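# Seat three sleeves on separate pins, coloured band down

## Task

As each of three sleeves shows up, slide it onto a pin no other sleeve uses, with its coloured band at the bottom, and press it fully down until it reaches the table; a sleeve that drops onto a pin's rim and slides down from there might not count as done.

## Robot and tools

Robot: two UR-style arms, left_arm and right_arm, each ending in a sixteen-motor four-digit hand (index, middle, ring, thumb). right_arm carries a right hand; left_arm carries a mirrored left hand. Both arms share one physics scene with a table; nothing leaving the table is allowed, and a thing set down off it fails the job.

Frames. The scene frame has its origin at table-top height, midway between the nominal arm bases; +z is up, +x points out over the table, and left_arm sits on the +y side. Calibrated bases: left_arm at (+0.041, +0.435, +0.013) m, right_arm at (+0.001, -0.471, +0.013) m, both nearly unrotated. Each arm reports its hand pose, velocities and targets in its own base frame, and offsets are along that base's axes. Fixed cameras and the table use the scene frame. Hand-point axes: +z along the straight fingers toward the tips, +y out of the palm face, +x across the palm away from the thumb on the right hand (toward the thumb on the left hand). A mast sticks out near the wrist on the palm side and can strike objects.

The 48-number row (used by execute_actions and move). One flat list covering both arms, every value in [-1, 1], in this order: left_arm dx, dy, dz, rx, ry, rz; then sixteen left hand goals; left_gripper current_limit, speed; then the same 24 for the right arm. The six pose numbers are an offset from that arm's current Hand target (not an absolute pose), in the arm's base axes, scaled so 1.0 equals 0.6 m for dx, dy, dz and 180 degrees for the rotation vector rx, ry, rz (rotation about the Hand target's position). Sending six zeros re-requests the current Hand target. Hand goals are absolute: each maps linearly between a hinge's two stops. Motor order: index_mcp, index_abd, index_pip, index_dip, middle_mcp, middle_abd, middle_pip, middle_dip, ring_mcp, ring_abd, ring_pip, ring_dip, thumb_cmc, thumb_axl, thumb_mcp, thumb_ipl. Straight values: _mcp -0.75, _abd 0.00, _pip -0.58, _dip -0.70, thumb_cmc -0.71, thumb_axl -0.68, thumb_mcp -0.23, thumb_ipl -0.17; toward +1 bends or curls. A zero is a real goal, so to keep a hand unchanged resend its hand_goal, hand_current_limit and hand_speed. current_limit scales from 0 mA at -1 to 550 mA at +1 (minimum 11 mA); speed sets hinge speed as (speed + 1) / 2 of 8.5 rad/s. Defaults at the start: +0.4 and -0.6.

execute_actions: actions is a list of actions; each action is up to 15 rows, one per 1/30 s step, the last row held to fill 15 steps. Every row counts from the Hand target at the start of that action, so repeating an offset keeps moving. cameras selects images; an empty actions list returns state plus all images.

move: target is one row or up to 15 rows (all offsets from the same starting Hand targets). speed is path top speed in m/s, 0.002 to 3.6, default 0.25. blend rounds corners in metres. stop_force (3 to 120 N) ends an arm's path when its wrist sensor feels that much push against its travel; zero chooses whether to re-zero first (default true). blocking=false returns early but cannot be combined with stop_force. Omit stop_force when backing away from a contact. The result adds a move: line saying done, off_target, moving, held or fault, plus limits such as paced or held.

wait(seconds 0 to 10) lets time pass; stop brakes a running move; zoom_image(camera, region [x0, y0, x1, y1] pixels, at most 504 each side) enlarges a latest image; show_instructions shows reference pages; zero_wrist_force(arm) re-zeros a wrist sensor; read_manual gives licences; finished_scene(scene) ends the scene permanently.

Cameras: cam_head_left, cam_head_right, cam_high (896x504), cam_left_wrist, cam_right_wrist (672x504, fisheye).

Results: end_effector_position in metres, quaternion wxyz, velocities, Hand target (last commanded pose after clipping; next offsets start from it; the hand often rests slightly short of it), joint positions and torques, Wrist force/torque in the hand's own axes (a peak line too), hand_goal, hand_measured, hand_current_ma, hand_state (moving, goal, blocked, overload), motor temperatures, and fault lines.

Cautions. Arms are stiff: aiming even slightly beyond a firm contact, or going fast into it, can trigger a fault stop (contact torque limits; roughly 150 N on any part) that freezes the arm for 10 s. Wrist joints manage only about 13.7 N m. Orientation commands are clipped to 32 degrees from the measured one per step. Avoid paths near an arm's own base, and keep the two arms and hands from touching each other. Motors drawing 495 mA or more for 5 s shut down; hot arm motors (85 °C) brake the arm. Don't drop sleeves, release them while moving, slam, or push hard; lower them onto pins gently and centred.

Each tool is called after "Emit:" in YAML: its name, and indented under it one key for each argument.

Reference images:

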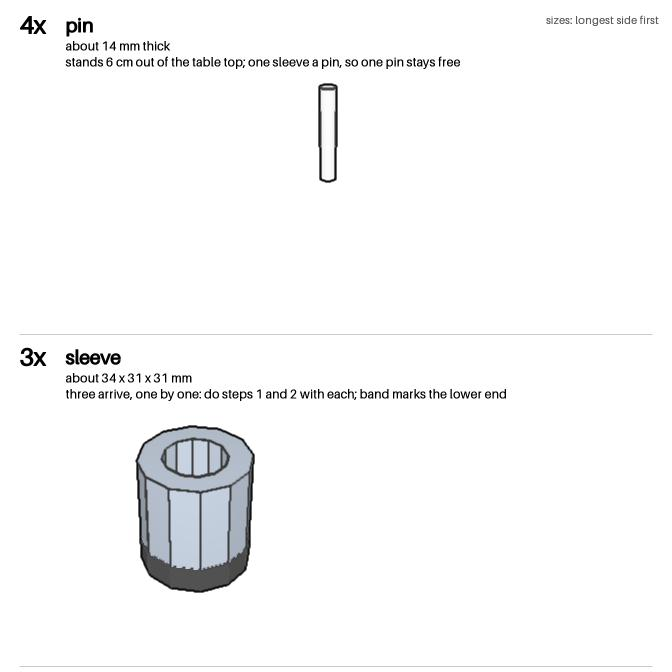

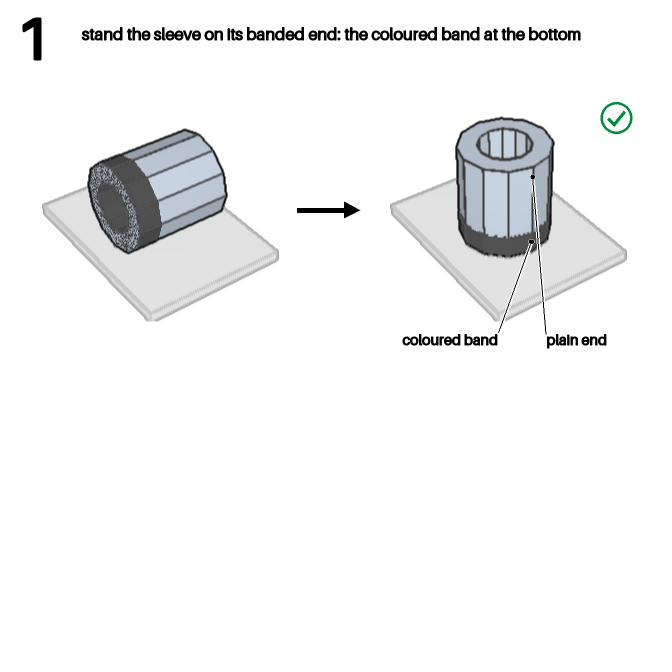

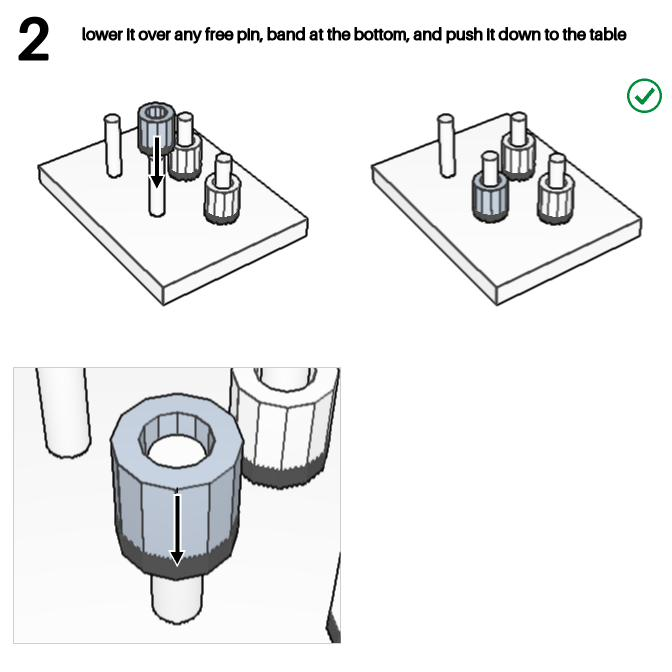

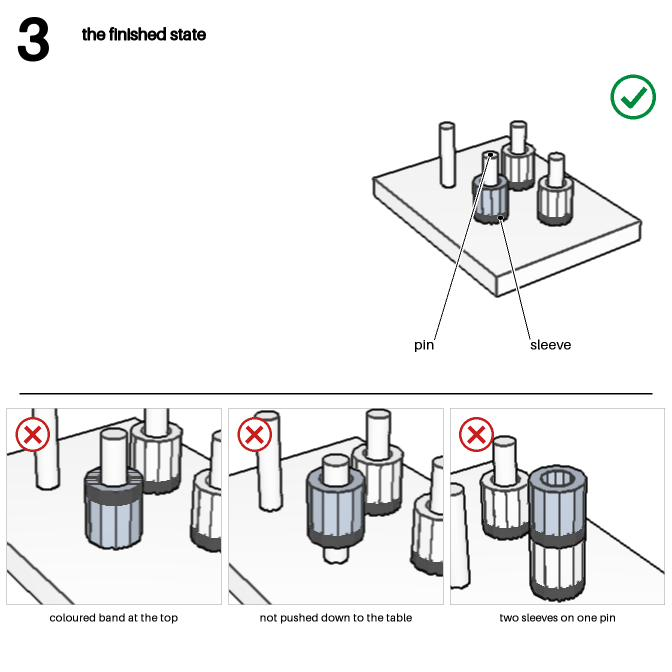

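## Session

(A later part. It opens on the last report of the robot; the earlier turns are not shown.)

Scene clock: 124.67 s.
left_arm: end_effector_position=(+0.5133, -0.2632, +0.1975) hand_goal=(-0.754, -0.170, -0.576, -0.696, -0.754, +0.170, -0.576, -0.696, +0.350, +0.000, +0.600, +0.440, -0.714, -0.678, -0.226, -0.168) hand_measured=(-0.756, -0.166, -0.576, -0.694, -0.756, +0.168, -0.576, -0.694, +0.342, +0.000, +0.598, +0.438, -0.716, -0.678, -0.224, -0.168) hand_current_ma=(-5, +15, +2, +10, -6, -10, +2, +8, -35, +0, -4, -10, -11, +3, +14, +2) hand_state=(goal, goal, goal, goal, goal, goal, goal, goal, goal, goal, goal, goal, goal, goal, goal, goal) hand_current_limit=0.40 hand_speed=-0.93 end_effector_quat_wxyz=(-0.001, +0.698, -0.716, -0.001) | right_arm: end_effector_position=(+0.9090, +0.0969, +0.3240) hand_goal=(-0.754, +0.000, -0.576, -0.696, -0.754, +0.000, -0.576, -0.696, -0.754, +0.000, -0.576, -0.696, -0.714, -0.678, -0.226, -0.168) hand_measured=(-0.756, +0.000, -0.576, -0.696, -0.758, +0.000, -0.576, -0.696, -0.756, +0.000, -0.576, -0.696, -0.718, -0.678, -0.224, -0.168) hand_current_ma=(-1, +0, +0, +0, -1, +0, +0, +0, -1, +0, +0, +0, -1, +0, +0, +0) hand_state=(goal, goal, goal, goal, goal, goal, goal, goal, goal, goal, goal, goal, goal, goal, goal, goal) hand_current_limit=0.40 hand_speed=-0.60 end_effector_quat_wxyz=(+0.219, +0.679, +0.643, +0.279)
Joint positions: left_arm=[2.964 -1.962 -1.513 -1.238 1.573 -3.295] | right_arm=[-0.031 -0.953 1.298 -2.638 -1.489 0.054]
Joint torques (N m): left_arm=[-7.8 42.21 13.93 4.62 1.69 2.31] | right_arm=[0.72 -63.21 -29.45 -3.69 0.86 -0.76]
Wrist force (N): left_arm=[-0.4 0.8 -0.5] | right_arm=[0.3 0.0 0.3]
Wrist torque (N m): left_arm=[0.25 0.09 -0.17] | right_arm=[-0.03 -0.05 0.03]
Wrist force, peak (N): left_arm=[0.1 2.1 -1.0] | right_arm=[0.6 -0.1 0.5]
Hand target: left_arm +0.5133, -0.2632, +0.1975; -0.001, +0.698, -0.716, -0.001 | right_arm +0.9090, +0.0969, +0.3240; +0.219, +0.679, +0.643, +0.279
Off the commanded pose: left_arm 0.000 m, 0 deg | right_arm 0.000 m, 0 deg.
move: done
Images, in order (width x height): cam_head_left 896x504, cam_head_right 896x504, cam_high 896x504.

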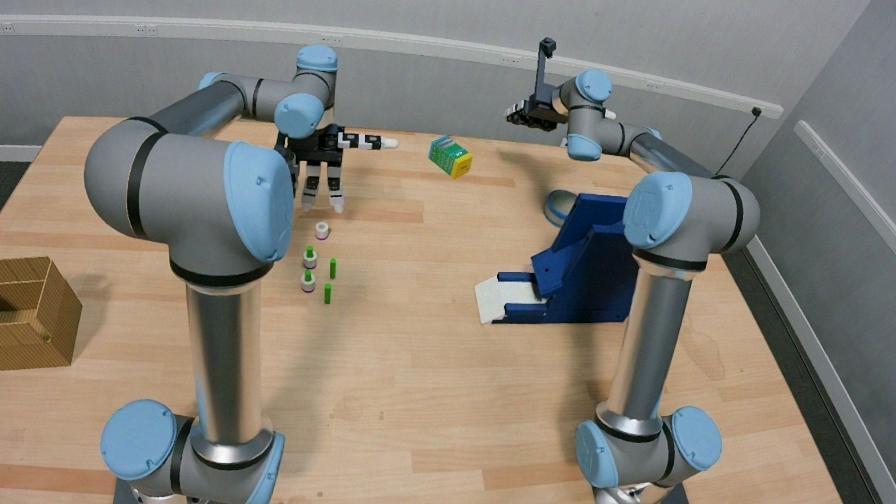

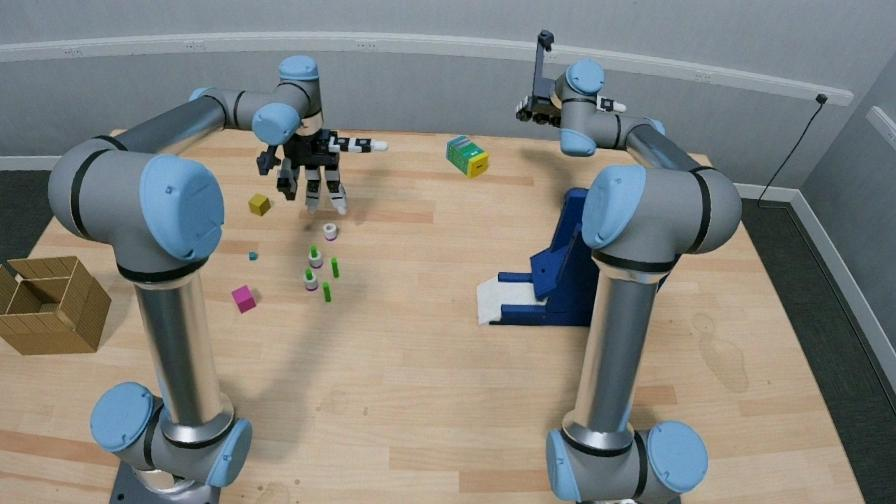

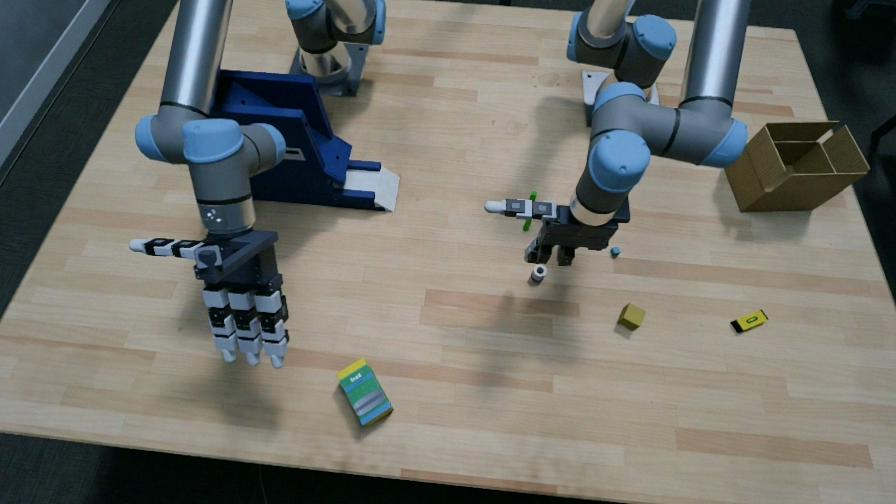

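Emit:
move:
  target:
    - [0,0.001,-0.09,0,0,0,-0.754,-0.17,-0.576,-0.696,-0.754,0.17,-0.576,-0.696,0.35,0,0.6,0.44,-0.714,-0.678,-0.226,-0.168,0.4,-0.93,0,0,0,0,0,0,-0.754,0,-0.576,-0.696,-0.754,0,-0.576,-0.696,-0.754,0,-0.576,-0.696,-0.714,-0.678,-0.226,-0.168,0.4,-0.6]
    - [0,0.001,-0.1168,0,0,0,-0.754,-0.17,-0.576,-0.696,-0.754,0.17,-0.576,-0.696,0.35,0,0.6,0.44,-0.714,-0.678,-0.226,-0.168,0.4,-0.93,0,0,0,0,0,0,-0.754,0,-0.576,-0.696,-0.754,0,-0.576,-0.696,-0.754,0,-0.576,-0.696,-0.714,-0.678,-0.226,-0.168,0.4,-0.6]
    - [0,0.001,-0.1168,0,0,0,-0.754,0.15,-0.576,-0.696,-0.754,-0.15,-0.576,-0.696,0.35,0,0.6,0.44,-0.714,-0.678,-0.226,-0.168,0.4,-0.93,0,0,0,0,0,0,-0.754,0,-0.576,-0.696,-0.754,0,-0.576,-0.696,-0.754,0,-0.576,-0.696,-0.714,-0.678,-0.226,-0.168,0.4,-0.6]
  speed: [0.12,0.05,0.05]
  blend: [0.01,0,0]
  cameras: ["cam_head_left","cam_high"]

Emit:
zoom_image:
  camera: "cam_head_left"
  region: [298, 205, 346, 253]

Emit:
zoom_image:
  camera: "cam_head_left"
  region: [290, 240, 350, 310]

Emit:
zoom_image:
  camera: "cam_high"
  region: [515, 180, 575, 240]

Scene clock: 127.47 s.
left_arm: end_effector_position=(+0.5133, -0.2626, +0.1274) hand_goal=(-0.754, +0.150, -0.576, -0.696, -0.754, -0.150, -0.576, -0.696, +0.350, +0.000, +0.600, +0.440, -0.714, -0.678, -0.226, -0.168) hand_measured=(-0.756, -0.028, -0.576, -0.694, -0.756, +0.022, -0.576, -0.694, +0.342, +0.000, +0.598, +0.438, -0.716, -0.678, -0.224, -0.168) hand_current_ma=(-5, -385, +2, +10, -6, +385, +2, +8, -35, +0, -4, -10, -11, +3, +14, +2) hand_state=(goal, blocked, goal, goal, goal, moving, goal, goal, goal, goal, goal, goal, goal, goal, goal, goal) hand_current_limit=0.40 hand_speed=-0.93 end_effector_quat_wxyz=(-0.001, +0.698, -0.716, -0.001) | right_arm: end_effector_position=(+0.9090, +0.0969, +0.3240) hand_goal=(-0.754, +0.000, -0.576, -0.696, -0.754, +0.000, -0.576, -0.696, -0.754, +0.000, -0.576, -0.696, -0.714, -0.678, -0.226, -0.168) hand_measured=(-0.756, +0.000, -0.576, -0.696, -0.758, +0.000, -0.576, -0.696, -0.756, +0.000, -0.576, -0.696, -0.718, -0.678, -0.224, -0.168) hand_current_ma=(-1, +0, +0, +0, -1, +0, +0, +0, -1, +0, +0, +0, -1, +0, +0, +0) hand_state=(goal, goal, goal, goal, goal, goal, goal, goal, goal, goal, goal, goal, goal, goal, goal, goal) hand_current_limit=0.40 hand_speed=-0.60 end_effector_quat_wxyz=(+0.219, +0.679, +0.643, +0.279)
Joint positions: left_arm=[2.965 -2.028 -1.61 -1.075 1.573 -3.294] | right_arm=[-0.031 -0.953 1.298 -2.638 -1.489 0.054]
Joint torques (N m): left_arm=[8.26 30.86 12.91 4.53 -1.93 0.77] | right_arm=[1.17 -62.83 -29.38 -3.73 0.94 -0.86]
Wrist force (N): left_arm=[-0.7 1.0 -0.4] | right_arm=[0.4 -0.2 0.4]
Wrist torque (N m): left_arm=[0.26 0.13 -0.20] | right_arm=[-0.06 -0.05 0.02]
Wrist force, peak (N): left_arm=[-0.3 0.8 -1.6] | right_arm=[0.4 0.0 0.6]
Hand target: left_arm +0.5133, -0.2626, +0.1274; -0.001, +0.698, -0.716, -0.001 | right_arm +0.9090, +0.0969, +0.3240; +0.219, +0.679, +0.643, +0.279
Off the commanded pose: left_arm 0.000 m, 0 deg | right_arm 0.000 m, 0 deg.
move: done; blend cut to 0.008 m at target 1
Images, in order (width x height): cam_head_left 896x504, cam_high 896x504.

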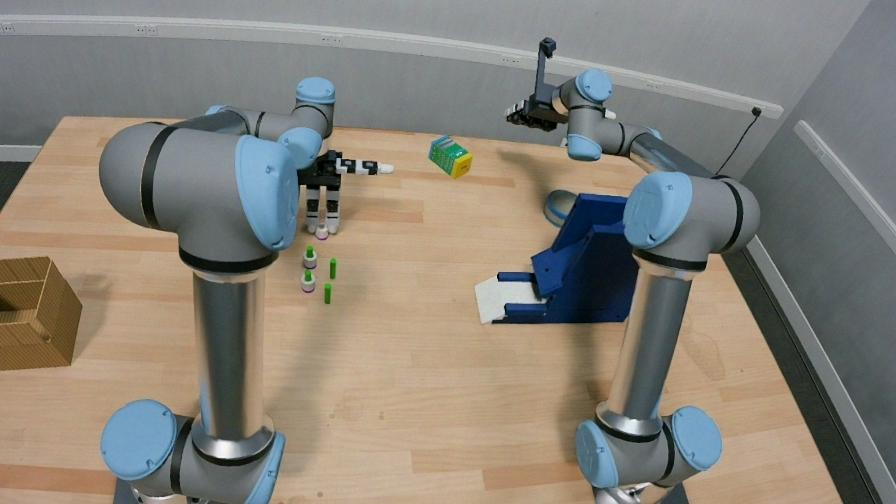

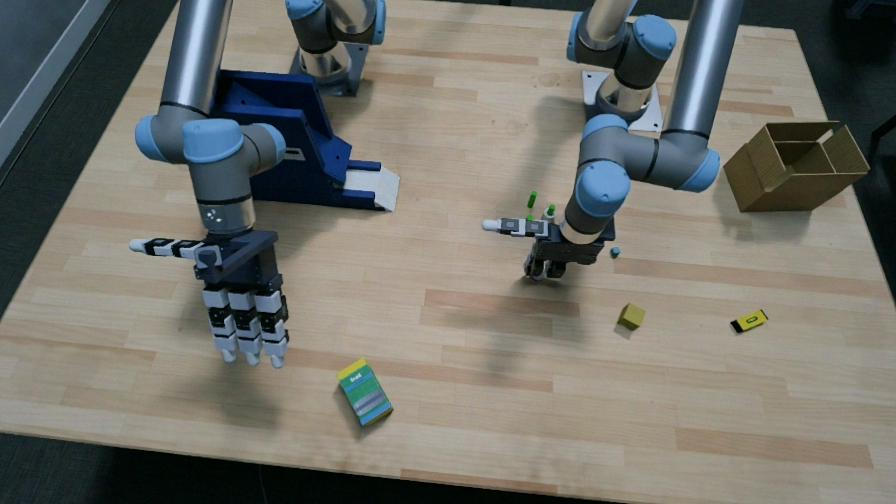

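Scaled by 10.500 from the camera's 896x504 image, which has a finer 1280x720 frame.

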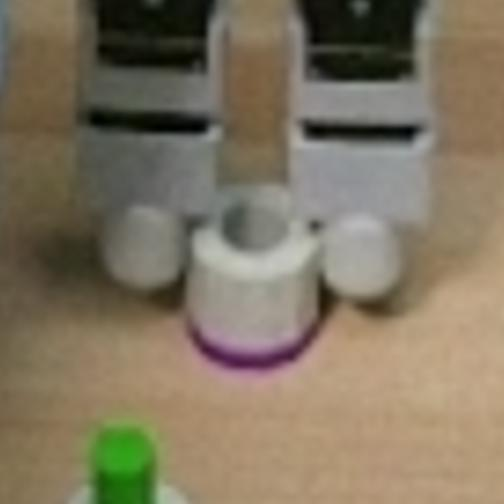

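Scaled by 7.200 from the camera's 896x504 image, which has a finer 1280x720 frame.

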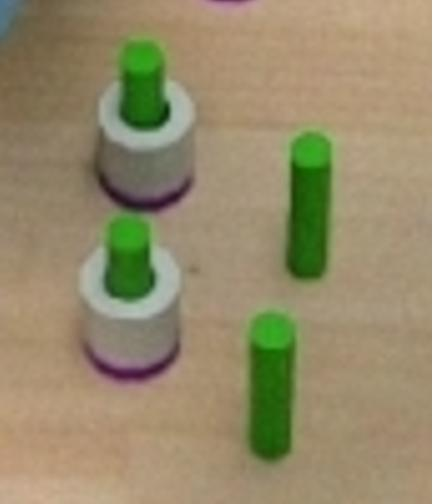

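Scaled by 8.400 from the camera's 896x504 image, which has a finer 1280x720 frame.

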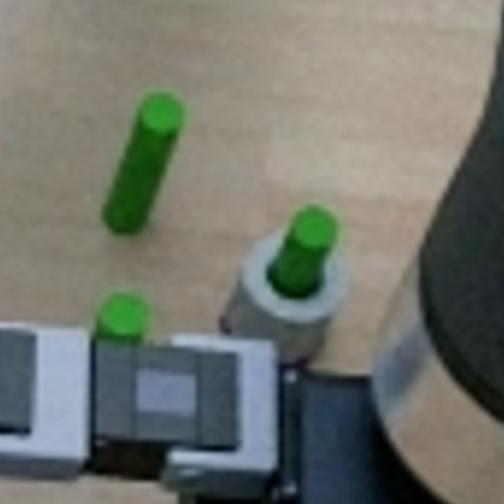

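Emit:
move:
  target:
    - [0,0,0.1417,0,0,0,-0.754,0.15,-0.576,-0.696,-0.754,-0.15,-0.576,-0.696,0.35,0,0.6,0.44,-0.714,-0.678,-0.226,-0.168,0.4,-0.93,0,0,0,0,0,0,-0.754,0,-0.576,-0.696,-0.754,0,-0.576,-0.696,-0.754,0,-0.576,-0.696,-0.714,-0.678,-0.226,-0.168,0.4,-0.6]
    - [-0.3253,-0.0275,0.1417,0,0,0,-0.754,0.15,-0.576,-0.696,-0.754,-0.15,-0.576,-0.696,0.35,0,0.6,0.44,-0.714,-0.678,-0.226,-0.168,0.4,-0.93,0,0,0,0,0,0,-0.754,0,-0.576,-0.696,-0.754,0,-0.576,-0.696,-0.754,0,-0.576,-0.696,-0.714,-0.678,-0.226,-0.168,0.4,-0.6]
    - [-0.3253,-0.0275,0.1167,0,0,0,-0.754,0.15,-0.576,-0.696,-0.754,-0.15,-0.576,-0.696,0.35,0,0.6,0.44,-0.714,-0.678,-0.226,-0.168,0.4,-0.93,0,0,0,0,0,0,-0.754,0,-0.576,-0.696,-0.754,0,-0.576,-0.696,-0.754,0,-0.576,-0.696,-0.714,-0.678,-0.226,-0.168,0.4,-0.6]
  speed: [0.12,0.2,0.08]
  blend: [0.02,0.01,0]
  cameras: ["cam_head_left","cam_head_right","cam_high"]

Emit:
zoom_image:
  camera: "cam_head_left"
  region: [305, 260, 350, 310]

Emit:
zoom_image:
  camera: "cam_head_right"
  region: [305, 260, 350, 310]

Emit:
zoom_image:
  camera: "cam_high"
  region: [510, 165, 560, 220]

Scene clock: 130.77 s.
left_arm: end_effector_position=(+0.3181, -0.2791, +0.1975) hand_goal=(-0.754, +0.150, -0.576, -0.696, -0.754, -0.150, -0.576, -0.696, +0.350, +0.000, +0.600, +0.440, -0.714, -0.678, -0.226, -0.168) hand_measured=(-0.754, -0.028, -0.576, -0.694, -0.754, +0.020, -0.576, -0.694, +0.342, +0.000, +0.598, +0.438, -0.716, -0.678, -0.224, -0.168) hand_current_ma=(+0, -385, +2, +10, -2, +385, +2, +8, -35, +0, -4, -10, -8, +3, +14, +2) hand_state=(goal, blocked, goal, goal, goal, blocked, goal, goal, goal, goal, goal, goal, goal, goal, goal, goal) hand_current_limit=0.40 hand_speed=-0.93 end_effector_quat_wxyz=(-0.001, +0.698, -0.716, -0.001) | right_arm: end_effector_position=(+0.9090, +0.0969, +0.3240) hand_goal=(-0.754, +0.000, -0.576, -0.696, -0.754, +0.000, -0.576, -0.696, -0.754, +0.000, -0.576, -0.696, -0.714, -0.678, -0.226, -0.168) hand_measured=(-0.756, +0.000, -0.576, -0.696, -0.758, +0.000, -0.576, -0.696, -0.756, +0.000, -0.576, -0.696, -0.718, -0.678, -0.224, -0.168) hand_current_ma=(-1, +0, +0, +0, -1, +0, +0, +0, -1, +0, +0, +0, -1, +0, +0, +0) hand_state=(goal, goal, goal, goal, goal, goal, goal, goal, goal, goal, goal, goal, goal, goal, goal, goal) hand_current_limit=0.40 hand_speed=-0.60 end_effector_quat_wxyz=(+0.219, +0.679, +0.643, +0.279)
Joint positions: left_arm=[2.853 -1.578 -1.985 -1.15 1.573 -3.406] | right_arm=[-0.031 -0.953 1.298 -2.638 -1.489 0.054]
Joint torques (N m): left_arm=[-8.94 14.03 13.59 4.73 -2.11 -2.51] | right_arm=[0.28 -63 -29.94 -3.65 0.98 -0.84]
Wrist force (N): left_arm=[-0.6 0.9 -0.4] | right_arm=[0.4 0.0 0.1]
Wrist torque (N m): left_arm=[0.24 0.12 -0.09] | right_arm=[-0.01 -0.05 0.03]
Wrist force, peak (N): left_arm=[-0.5 2.4 -0.7] | right_arm=[0.5 -0.1 0.5]
Hand target: left_arm +0.3181, -0.2791, +0.1974; -0.001, +0.698, -0.716, -0.001 | right_arm +0.9090, +0.0969, +0.3240; +0.219, +0.679, +0.643, +0.279
Off the commanded pose: left_arm 0.000 m, 0 deg | right_arm 0.000 m, 0 deg.
move: done; blend cut to 0.0075 m at target 2
Images, in order (width x height): cam_head_left 896x504, cam_head_right 896x504, cam_high 896x504.

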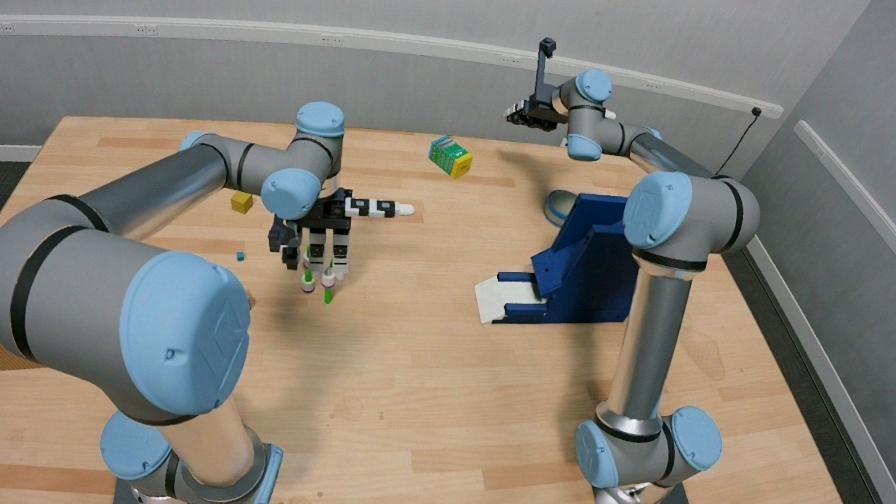

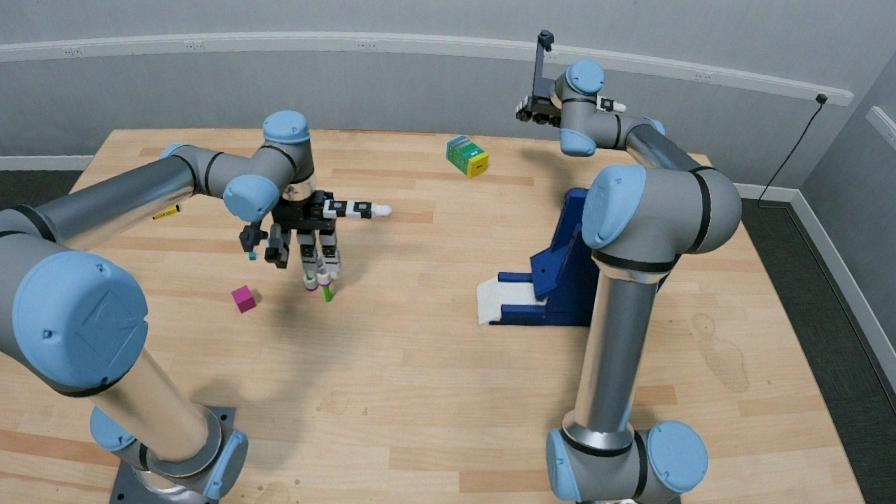

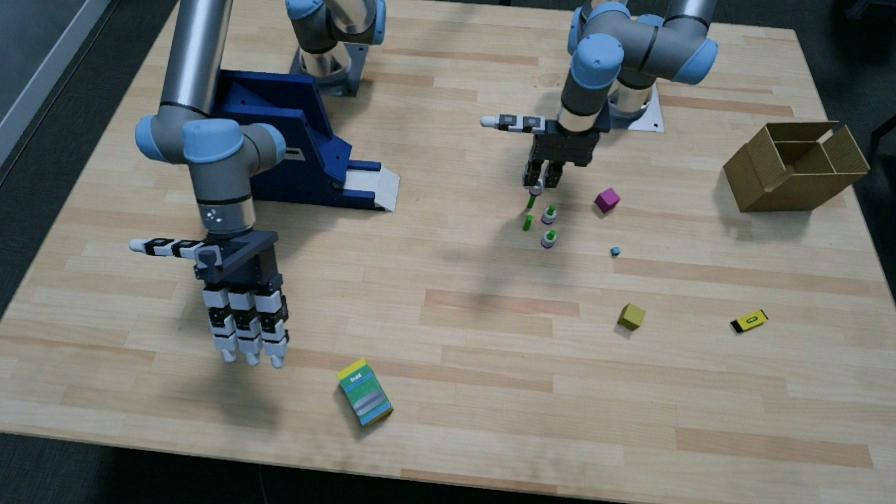

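Scaled by 10.080 from the camera's 896x504 image, which has a finer 1280x720 frame.

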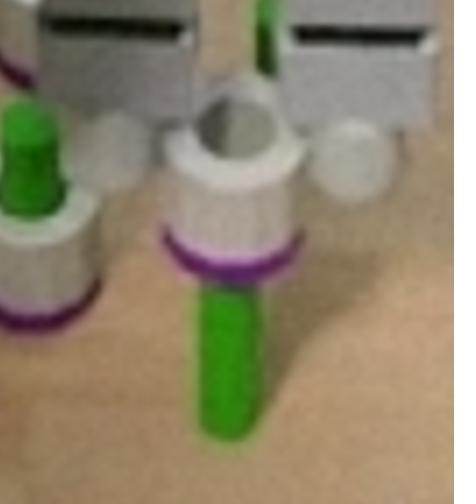

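Scaled by 10.080 from the camera's 896x504 image, which has a finer 1280x720 frame.

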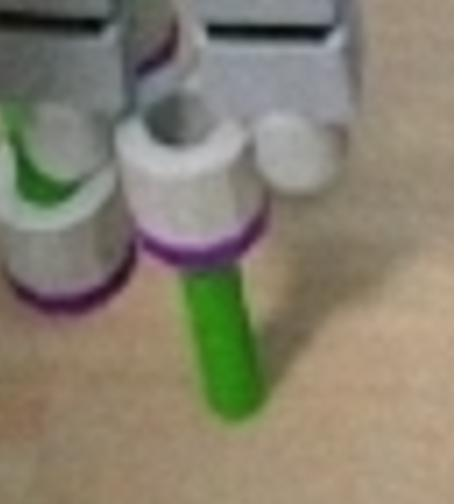

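Scaled by 9.164 from the camera's 896x504 image, which has a finer 1280x720 frame.

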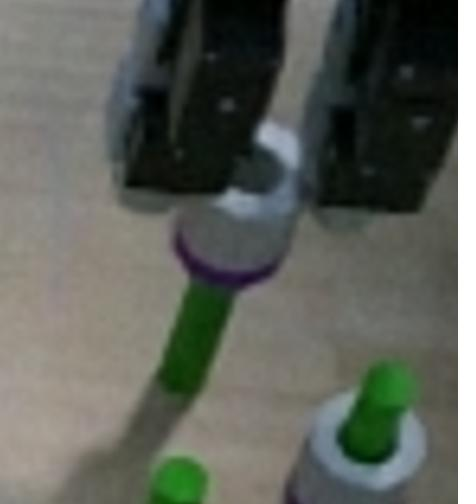

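Emit:
zoom_image:
  camera: "cam_head_left"
  region: [316, 272, 341, 306]

Emit:
zoom_image:
  camera: "cam_head_right"
  region: [313, 270, 338, 304]

Emit:
zoom_image:
  camera: "cam_high"
  region: [520, 178, 550, 212]

Scaled by 14.824 from the camera's 896x504 image, which has a finer 1280x720 frame.

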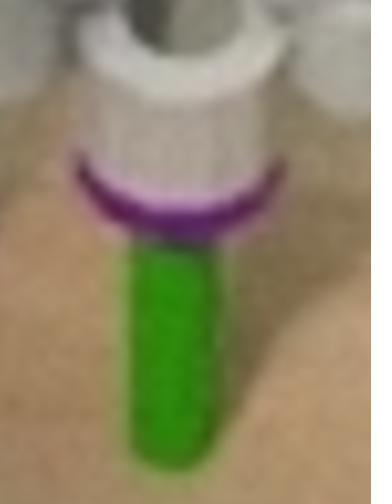

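Scaled by 14.824 from the camera's 896x504 image, which has a finer 1280x720 frame.

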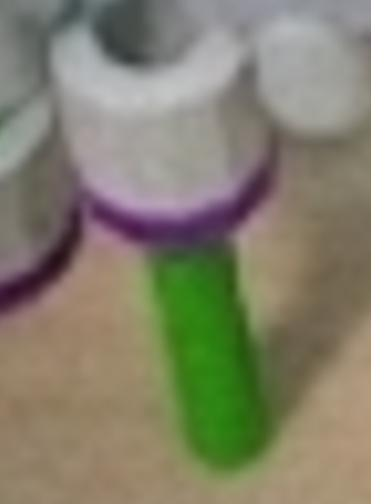

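Scaled by 14.824 from the camera's 896x504 image, which has a finer 1280x720 frame.

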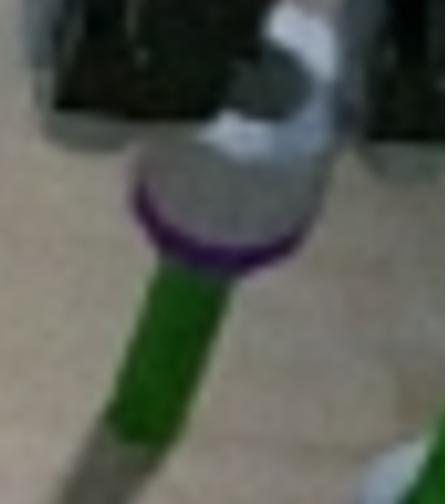

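Emit:
move:
  target:
    - [0.001,0,0,0,0,0,-0.754,0.15,-0.576,-0.696,-0.754,-0.15,-0.576,-0.696,0.35,0,0.6,0.44,-0.714,-0.678,-0.226,-0.168,0.4,-0.93,0,0,0,0,0,0,-0.754,0,-0.576,-0.696,-0.754,0,-0.576,-0.696,-0.754,0,-0.576,-0.696,-0.714,-0.678,-0.226,-0.168,0.4,-0.6]
    - [0.001,0,-0.035,0,0,0,-0.754,0.15,-0.576,-0.696,-0.754,-0.15,-0.576,-0.696,0.35,0,0.6,0.44,-0.714,-0.678,-0.226,-0.168,0.4,-0.93,0,0,0,0,0,0,-0.754,0,-0.576,-0.696,-0.754,0,-0.576,-0.696,-0.754,0,-0.576,-0.696,-0.714,-0.678,-0.226,-0.168,0.4,-0.6]
  speed: 0.02
  stop_force: 3
  cameras: ["cam_head_left","cam_head_right","cam_high"]

Emit:
zoom_image:
  camera: "cam_head_left"
  region: [305, 260, 350, 310]

Emit:
zoom_image:
  camera: "cam_head_right"
  region: [305, 260, 350, 310]

Emit:
zoom_image:
  camera: "cam_high"
  region: [510, 165, 560, 220]

Scene clock: 134.60 s.
left_arm: end_effector_position=(+0.3187, -0.2791, +0.1764) hand_goal=(-0.754, +0.150, -0.576, -0.696, -0.754, -0.150, -0.576, -0.696, +0.350, +0.000, +0.600, +0.440, -0.714, -0.678, -0.226, -0.168) hand_measured=(-0.756, -0.028, -0.578, -0.694, -0.756, +0.020, -0.576, -0.694, +0.342, +0.000, +0.598, +0.438, -0.716, -0.678, -0.224, -0.168) hand_current_ma=(-5, -385, -4, +5, -7, +385, -4, +4, -35, +0, -4, -10, -8, +3, +14, +2) hand_state=(goal, blocked, goal, goal, goal, blocked, goal, goal, goal, goal, goal, goal, goal, goal, goal, goal) hand_current_limit=0.40 hand_speed=-0.93 end_effector_quat_wxyz=(-0.001, +0.698, -0.716, -0.001) | right_arm: end_effector_position=(+0.9090, +0.0969, +0.3240) hand_goal=(-0.754, +0.000, -0.576, -0.696, -0.754, +0.000, -0.576, -0.696, -0.754, +0.000, -0.576, -0.696, -0.714, -0.678, -0.226, -0.168) hand_measured=(-0.756, +0.000, -0.576, -0.696, -0.758, +0.000, -0.576, -0.696, -0.756, +0.000, -0.576, -0.696, -0.718, -0.678, -0.224, -0.168) hand_current_ma=(-1, +0, +0, +0, -1, +0, +0, +0, -1, +0, +0, +0, -1, +0, +0, +0) hand_state=(goal, goal, goal, goal, goal, goal, goal, goal, goal, goal, goal, goal, goal, goal, goal, goal) hand_current_limit=0.40 hand_speed=-0.60 end_effector_quat_wxyz=(+0.219, +0.679, +0.643, +0.279)
Joint positions: left_arm=[2.853 -1.603 -2.019 -1.091 1.573 -3.406] | right_arm=[-0.031 -0.953 1.298 -2.638 -1.489 0.054]
Joint torques (N m): left_arm=[8.33 15.03 12.75 4.67 -1.38 2.03] | right_arm=[0.69 -62.85 -30.18 -3.78 1 -0.79]
Wrist force (N): left_arm=[-0.6 1.1 -0.4] | right_arm=[0.5 0.0 0.5]
Wrist torque (N m): left_arm=[0.27 0.14 -0.11] | right_arm=[-0.05 -0.08 0.04]
Wrist force, peak (N): left_arm=[0.2 -0.2 -3.4] | right_arm=[0.6 0.2 0.5]
Hand target: left_arm +0.3187, -0.2791, +0.1764; -0.001, +0.698, -0.716, -0.001 | right_arm +0.9090, +0.0969, +0.3240; +0.219, +0.679, +0.643, +0.279
Off the commanded pose: left_arm 0.000 m, 0 deg | right_arm 0.000 m, 0 deg.
move: done
Images, in order (width x height): cam_head_left 896x504, cam_head_right 896x504, cam_high 896x504.

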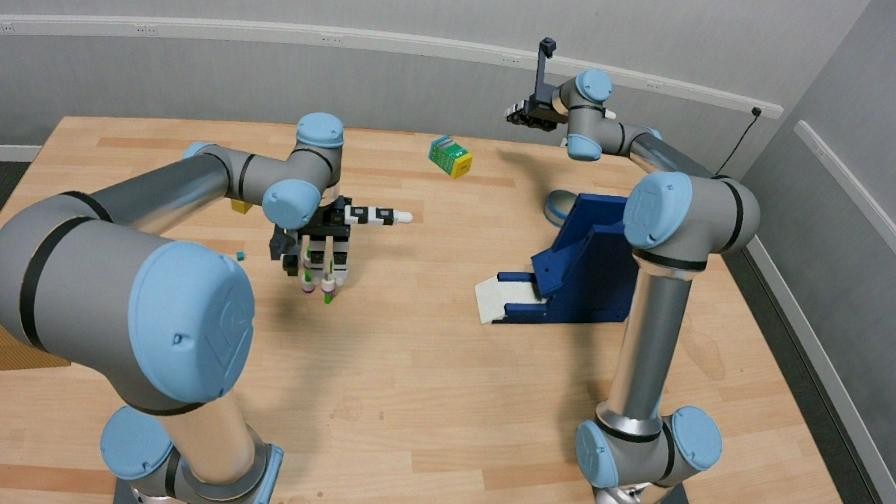

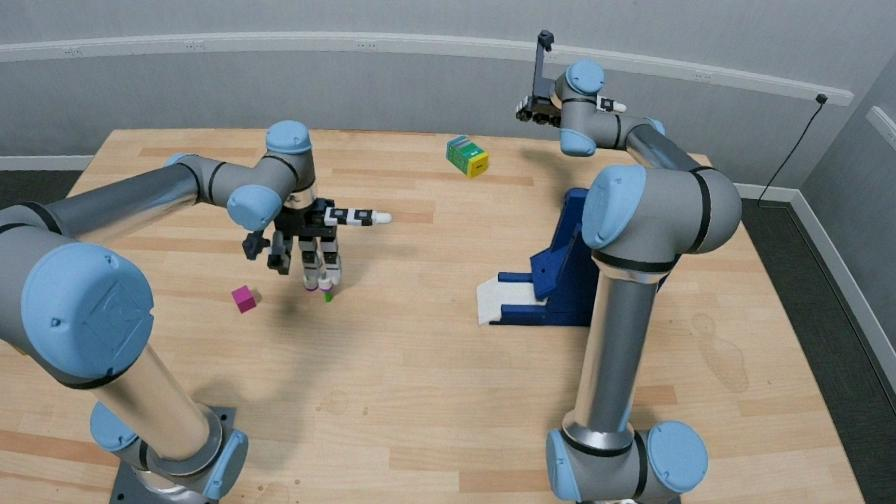

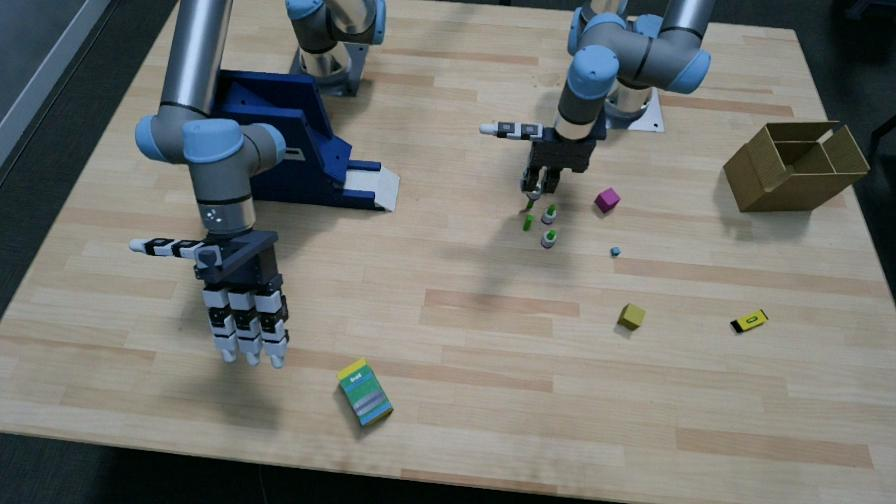

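Scaled by 10.080 from the camera's 896x504 image, which has a finer 1280x720 frame.

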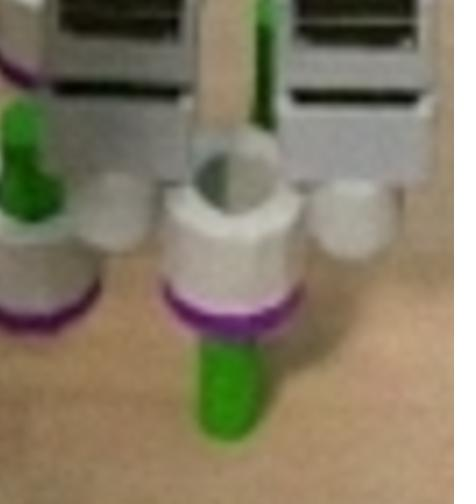

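Scaled by 10.080 from the camera's 896x504 image, which has a finer 1280x720 frame.

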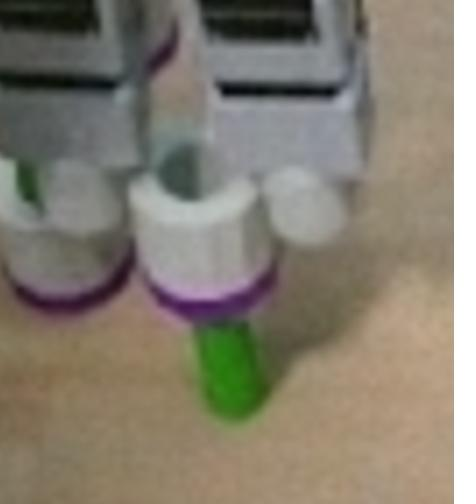

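Scaled by 9.164 from the camera's 896x504 image, which has a finer 1280x720 frame.

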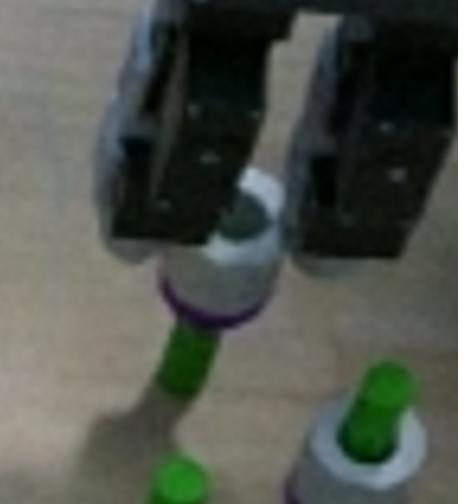

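Emit:
zoom_image:
  camera: "cam_head_left"
  region: [316, 272, 341, 306]

Emit:
zoom_image:
  camera: "cam_high"
  region: [520, 180, 550, 214]

Scaled by 14.824 from the camera's 896x504 image, which has a finer 1280x720 frame.

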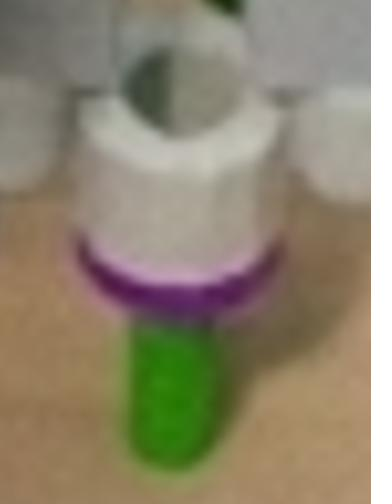

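Scaled by 14.824 from the camera's 896x504 image, which has a finer 1280x720 frame.

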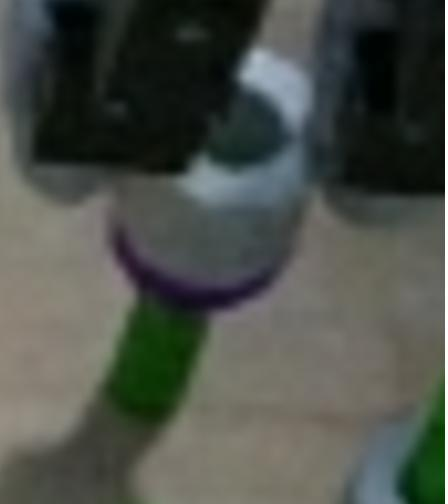

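Emit:
move:
  target: [0,0,-0.0933,0,0,0,-0.754,0.15,-0.576,-0.696,-0.754,-0.15,-0.576,-0.696,0.35,0,0.6,0.44,-0.714,-0.678,-0.226,-0.168,0.4,-0.93,0,0,0,0,0,0,-0.754,0,-0.576,-0.696,-0.754,0,-0.576,-0.696,-0.754,0,-0.576,-0.696,-0.714,-0.678,-0.226,-0.168,0.4,-0.6]
  speed: 0.03
  stop_force: 4
  cameras: ["cam_head_left","cam_high"]

Emit:
zoom_image:
  camera: "cam_head_left"
  region: [305, 260, 350, 310]

Emit:
zoom_image:
  camera: "cam_high"
  region: [510, 165, 560, 220]

Scene clock: 139.67 s.
left_arm: end_effector_position=(+0.3187, -0.2791, +0.1209) hand_goal=(-0.754, +0.150, -0.576, -0.696, -0.754, -0.150, -0.576, -0.696, +0.350, +0.000, +0.600, +0.440, -0.714, -0.678, -0.226, -0.168) hand_measured=(-0.752, -0.028, -0.576, -0.694, -0.752, +0.020, -0.576, -0.694, +0.342, +0.000, +0.598, +0.438, -0.716, -0.678, -0.224, -0.168) hand_current_ma=(+12, -385, +1, +5, +11, +385, +0, +4, -35, +0, -4, -10, -8, +3, +14, +2) hand_state=(goal, blocked, goal, goal, goal, blocked, goal, goal, goal, goal, goal, goal, goal, goal, goal, goal) hand_current_limit=0.40 hand_speed=-0.93 end_effector_quat_wxyz=(-0.001, +0.698, -0.716, -0.001) | right_arm: end_effector_position=(+0.9090, +0.0969, +0.3240) hand_goal=(-0.754, +0.000, -0.576, -0.696, -0.754, +0.000, -0.576, -0.696, -0.754, +0.000, -0.576, -0.696, -0.714, -0.678, -0.226, -0.168) hand_measured=(-0.756, +0.000, -0.576, -0.696, -0.758, +0.000, -0.576, -0.696, -0.756, +0.000, -0.576, -0.696, -0.718, -0.678, -0.224, -0.168) hand_current_ma=(-1, +0, +0, +0, -1, +0, +0, +0, -1, +0, +0, +0, -1, +0, +0, +0) hand_state=(goal, goal, goal, goal, goal, goal, goal, goal, goal, goal, goal, goal, goal, goal, goal, goal) hand_current_limit=0.40 hand_speed=-0.60 end_effector_quat_wxyz=(+0.219, +0.679, +0.643, +0.279)
Joint positions: left_arm=[2.853 -1.682 -2.1 -0.931 1.573 -3.406] | right_arm=[-0.031 -0.953 1.298 -2.638 -1.489 0.054]
Joint torques (N m): left_arm=[7.13 28.74 24.57 0.98 0.56 2.29] | right_arm=[0.35 -62.71 -30.23 -3.76 0.99 -0.92]
Wrist force (N): left_arm=[-0.6 0.9 -0.9] | right_arm=[0.5 -0.1 0.4]
Wrist torque (N m): left_arm=[0.29 0.11 -0.08] | right_arm=[-0.06 -0.07 0.04]
Wrist force, peak (N): left_arm=[-1.5 0.8 -4.7] | right_arm=[0.5 0.0 0.5]
Hand target: left_arm +0.3187, -0.2791, +0.1209; -0.001, +0.698, -0.716, -0.001 | right_arm +0.9090, +0.0969, +0.3240; +0.219, +0.679, +0.643, +0.279
Off the commanded pose: left_arm 0.000 m, 0 deg | right_arm 0.000 m, 0 deg.
move: contact (left_arm)
Images, in order (width x height): cam_head_left 896x504, cam_high 896x504.

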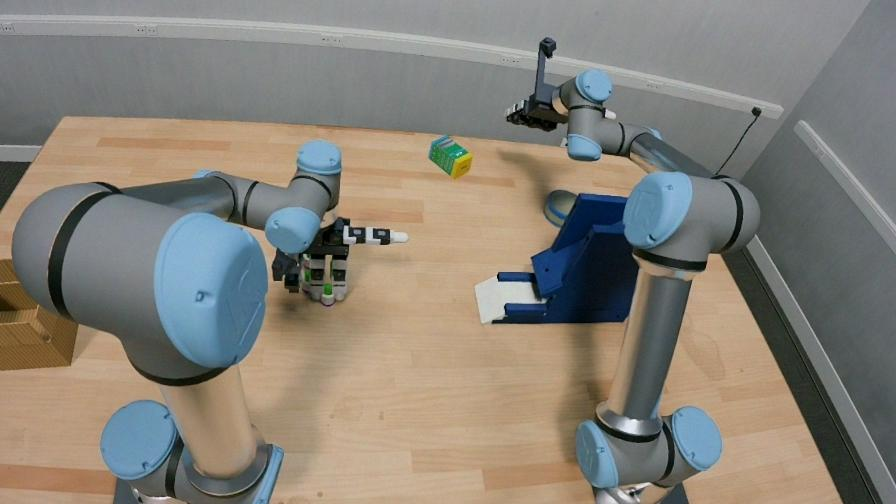

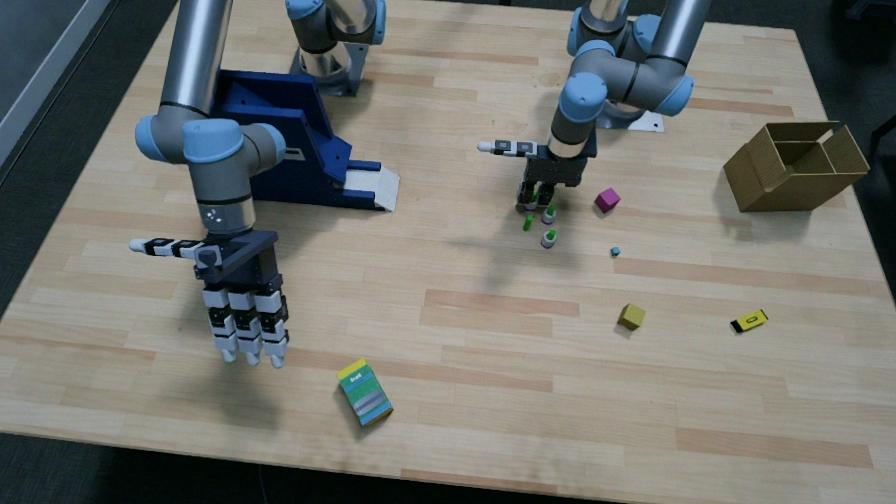

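Scaled by 10.080 from the camera's 896x504 image, which has a finer 1280x720 frame.

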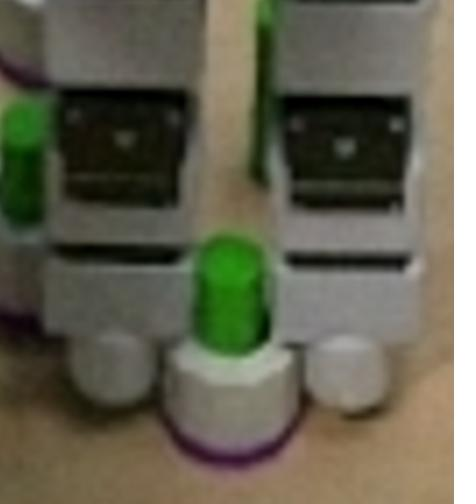

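Scaled by 9.164 from the camera's 896x504 image, which has a finer 1280x720 frame.

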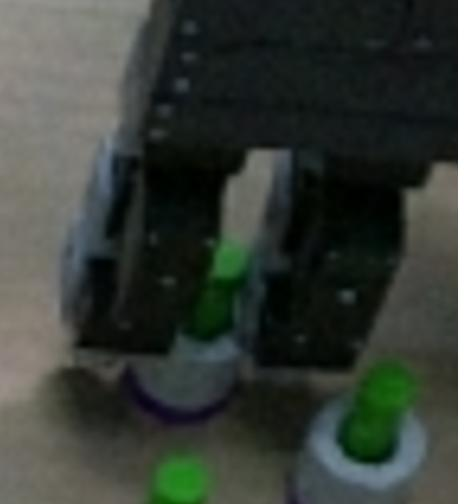

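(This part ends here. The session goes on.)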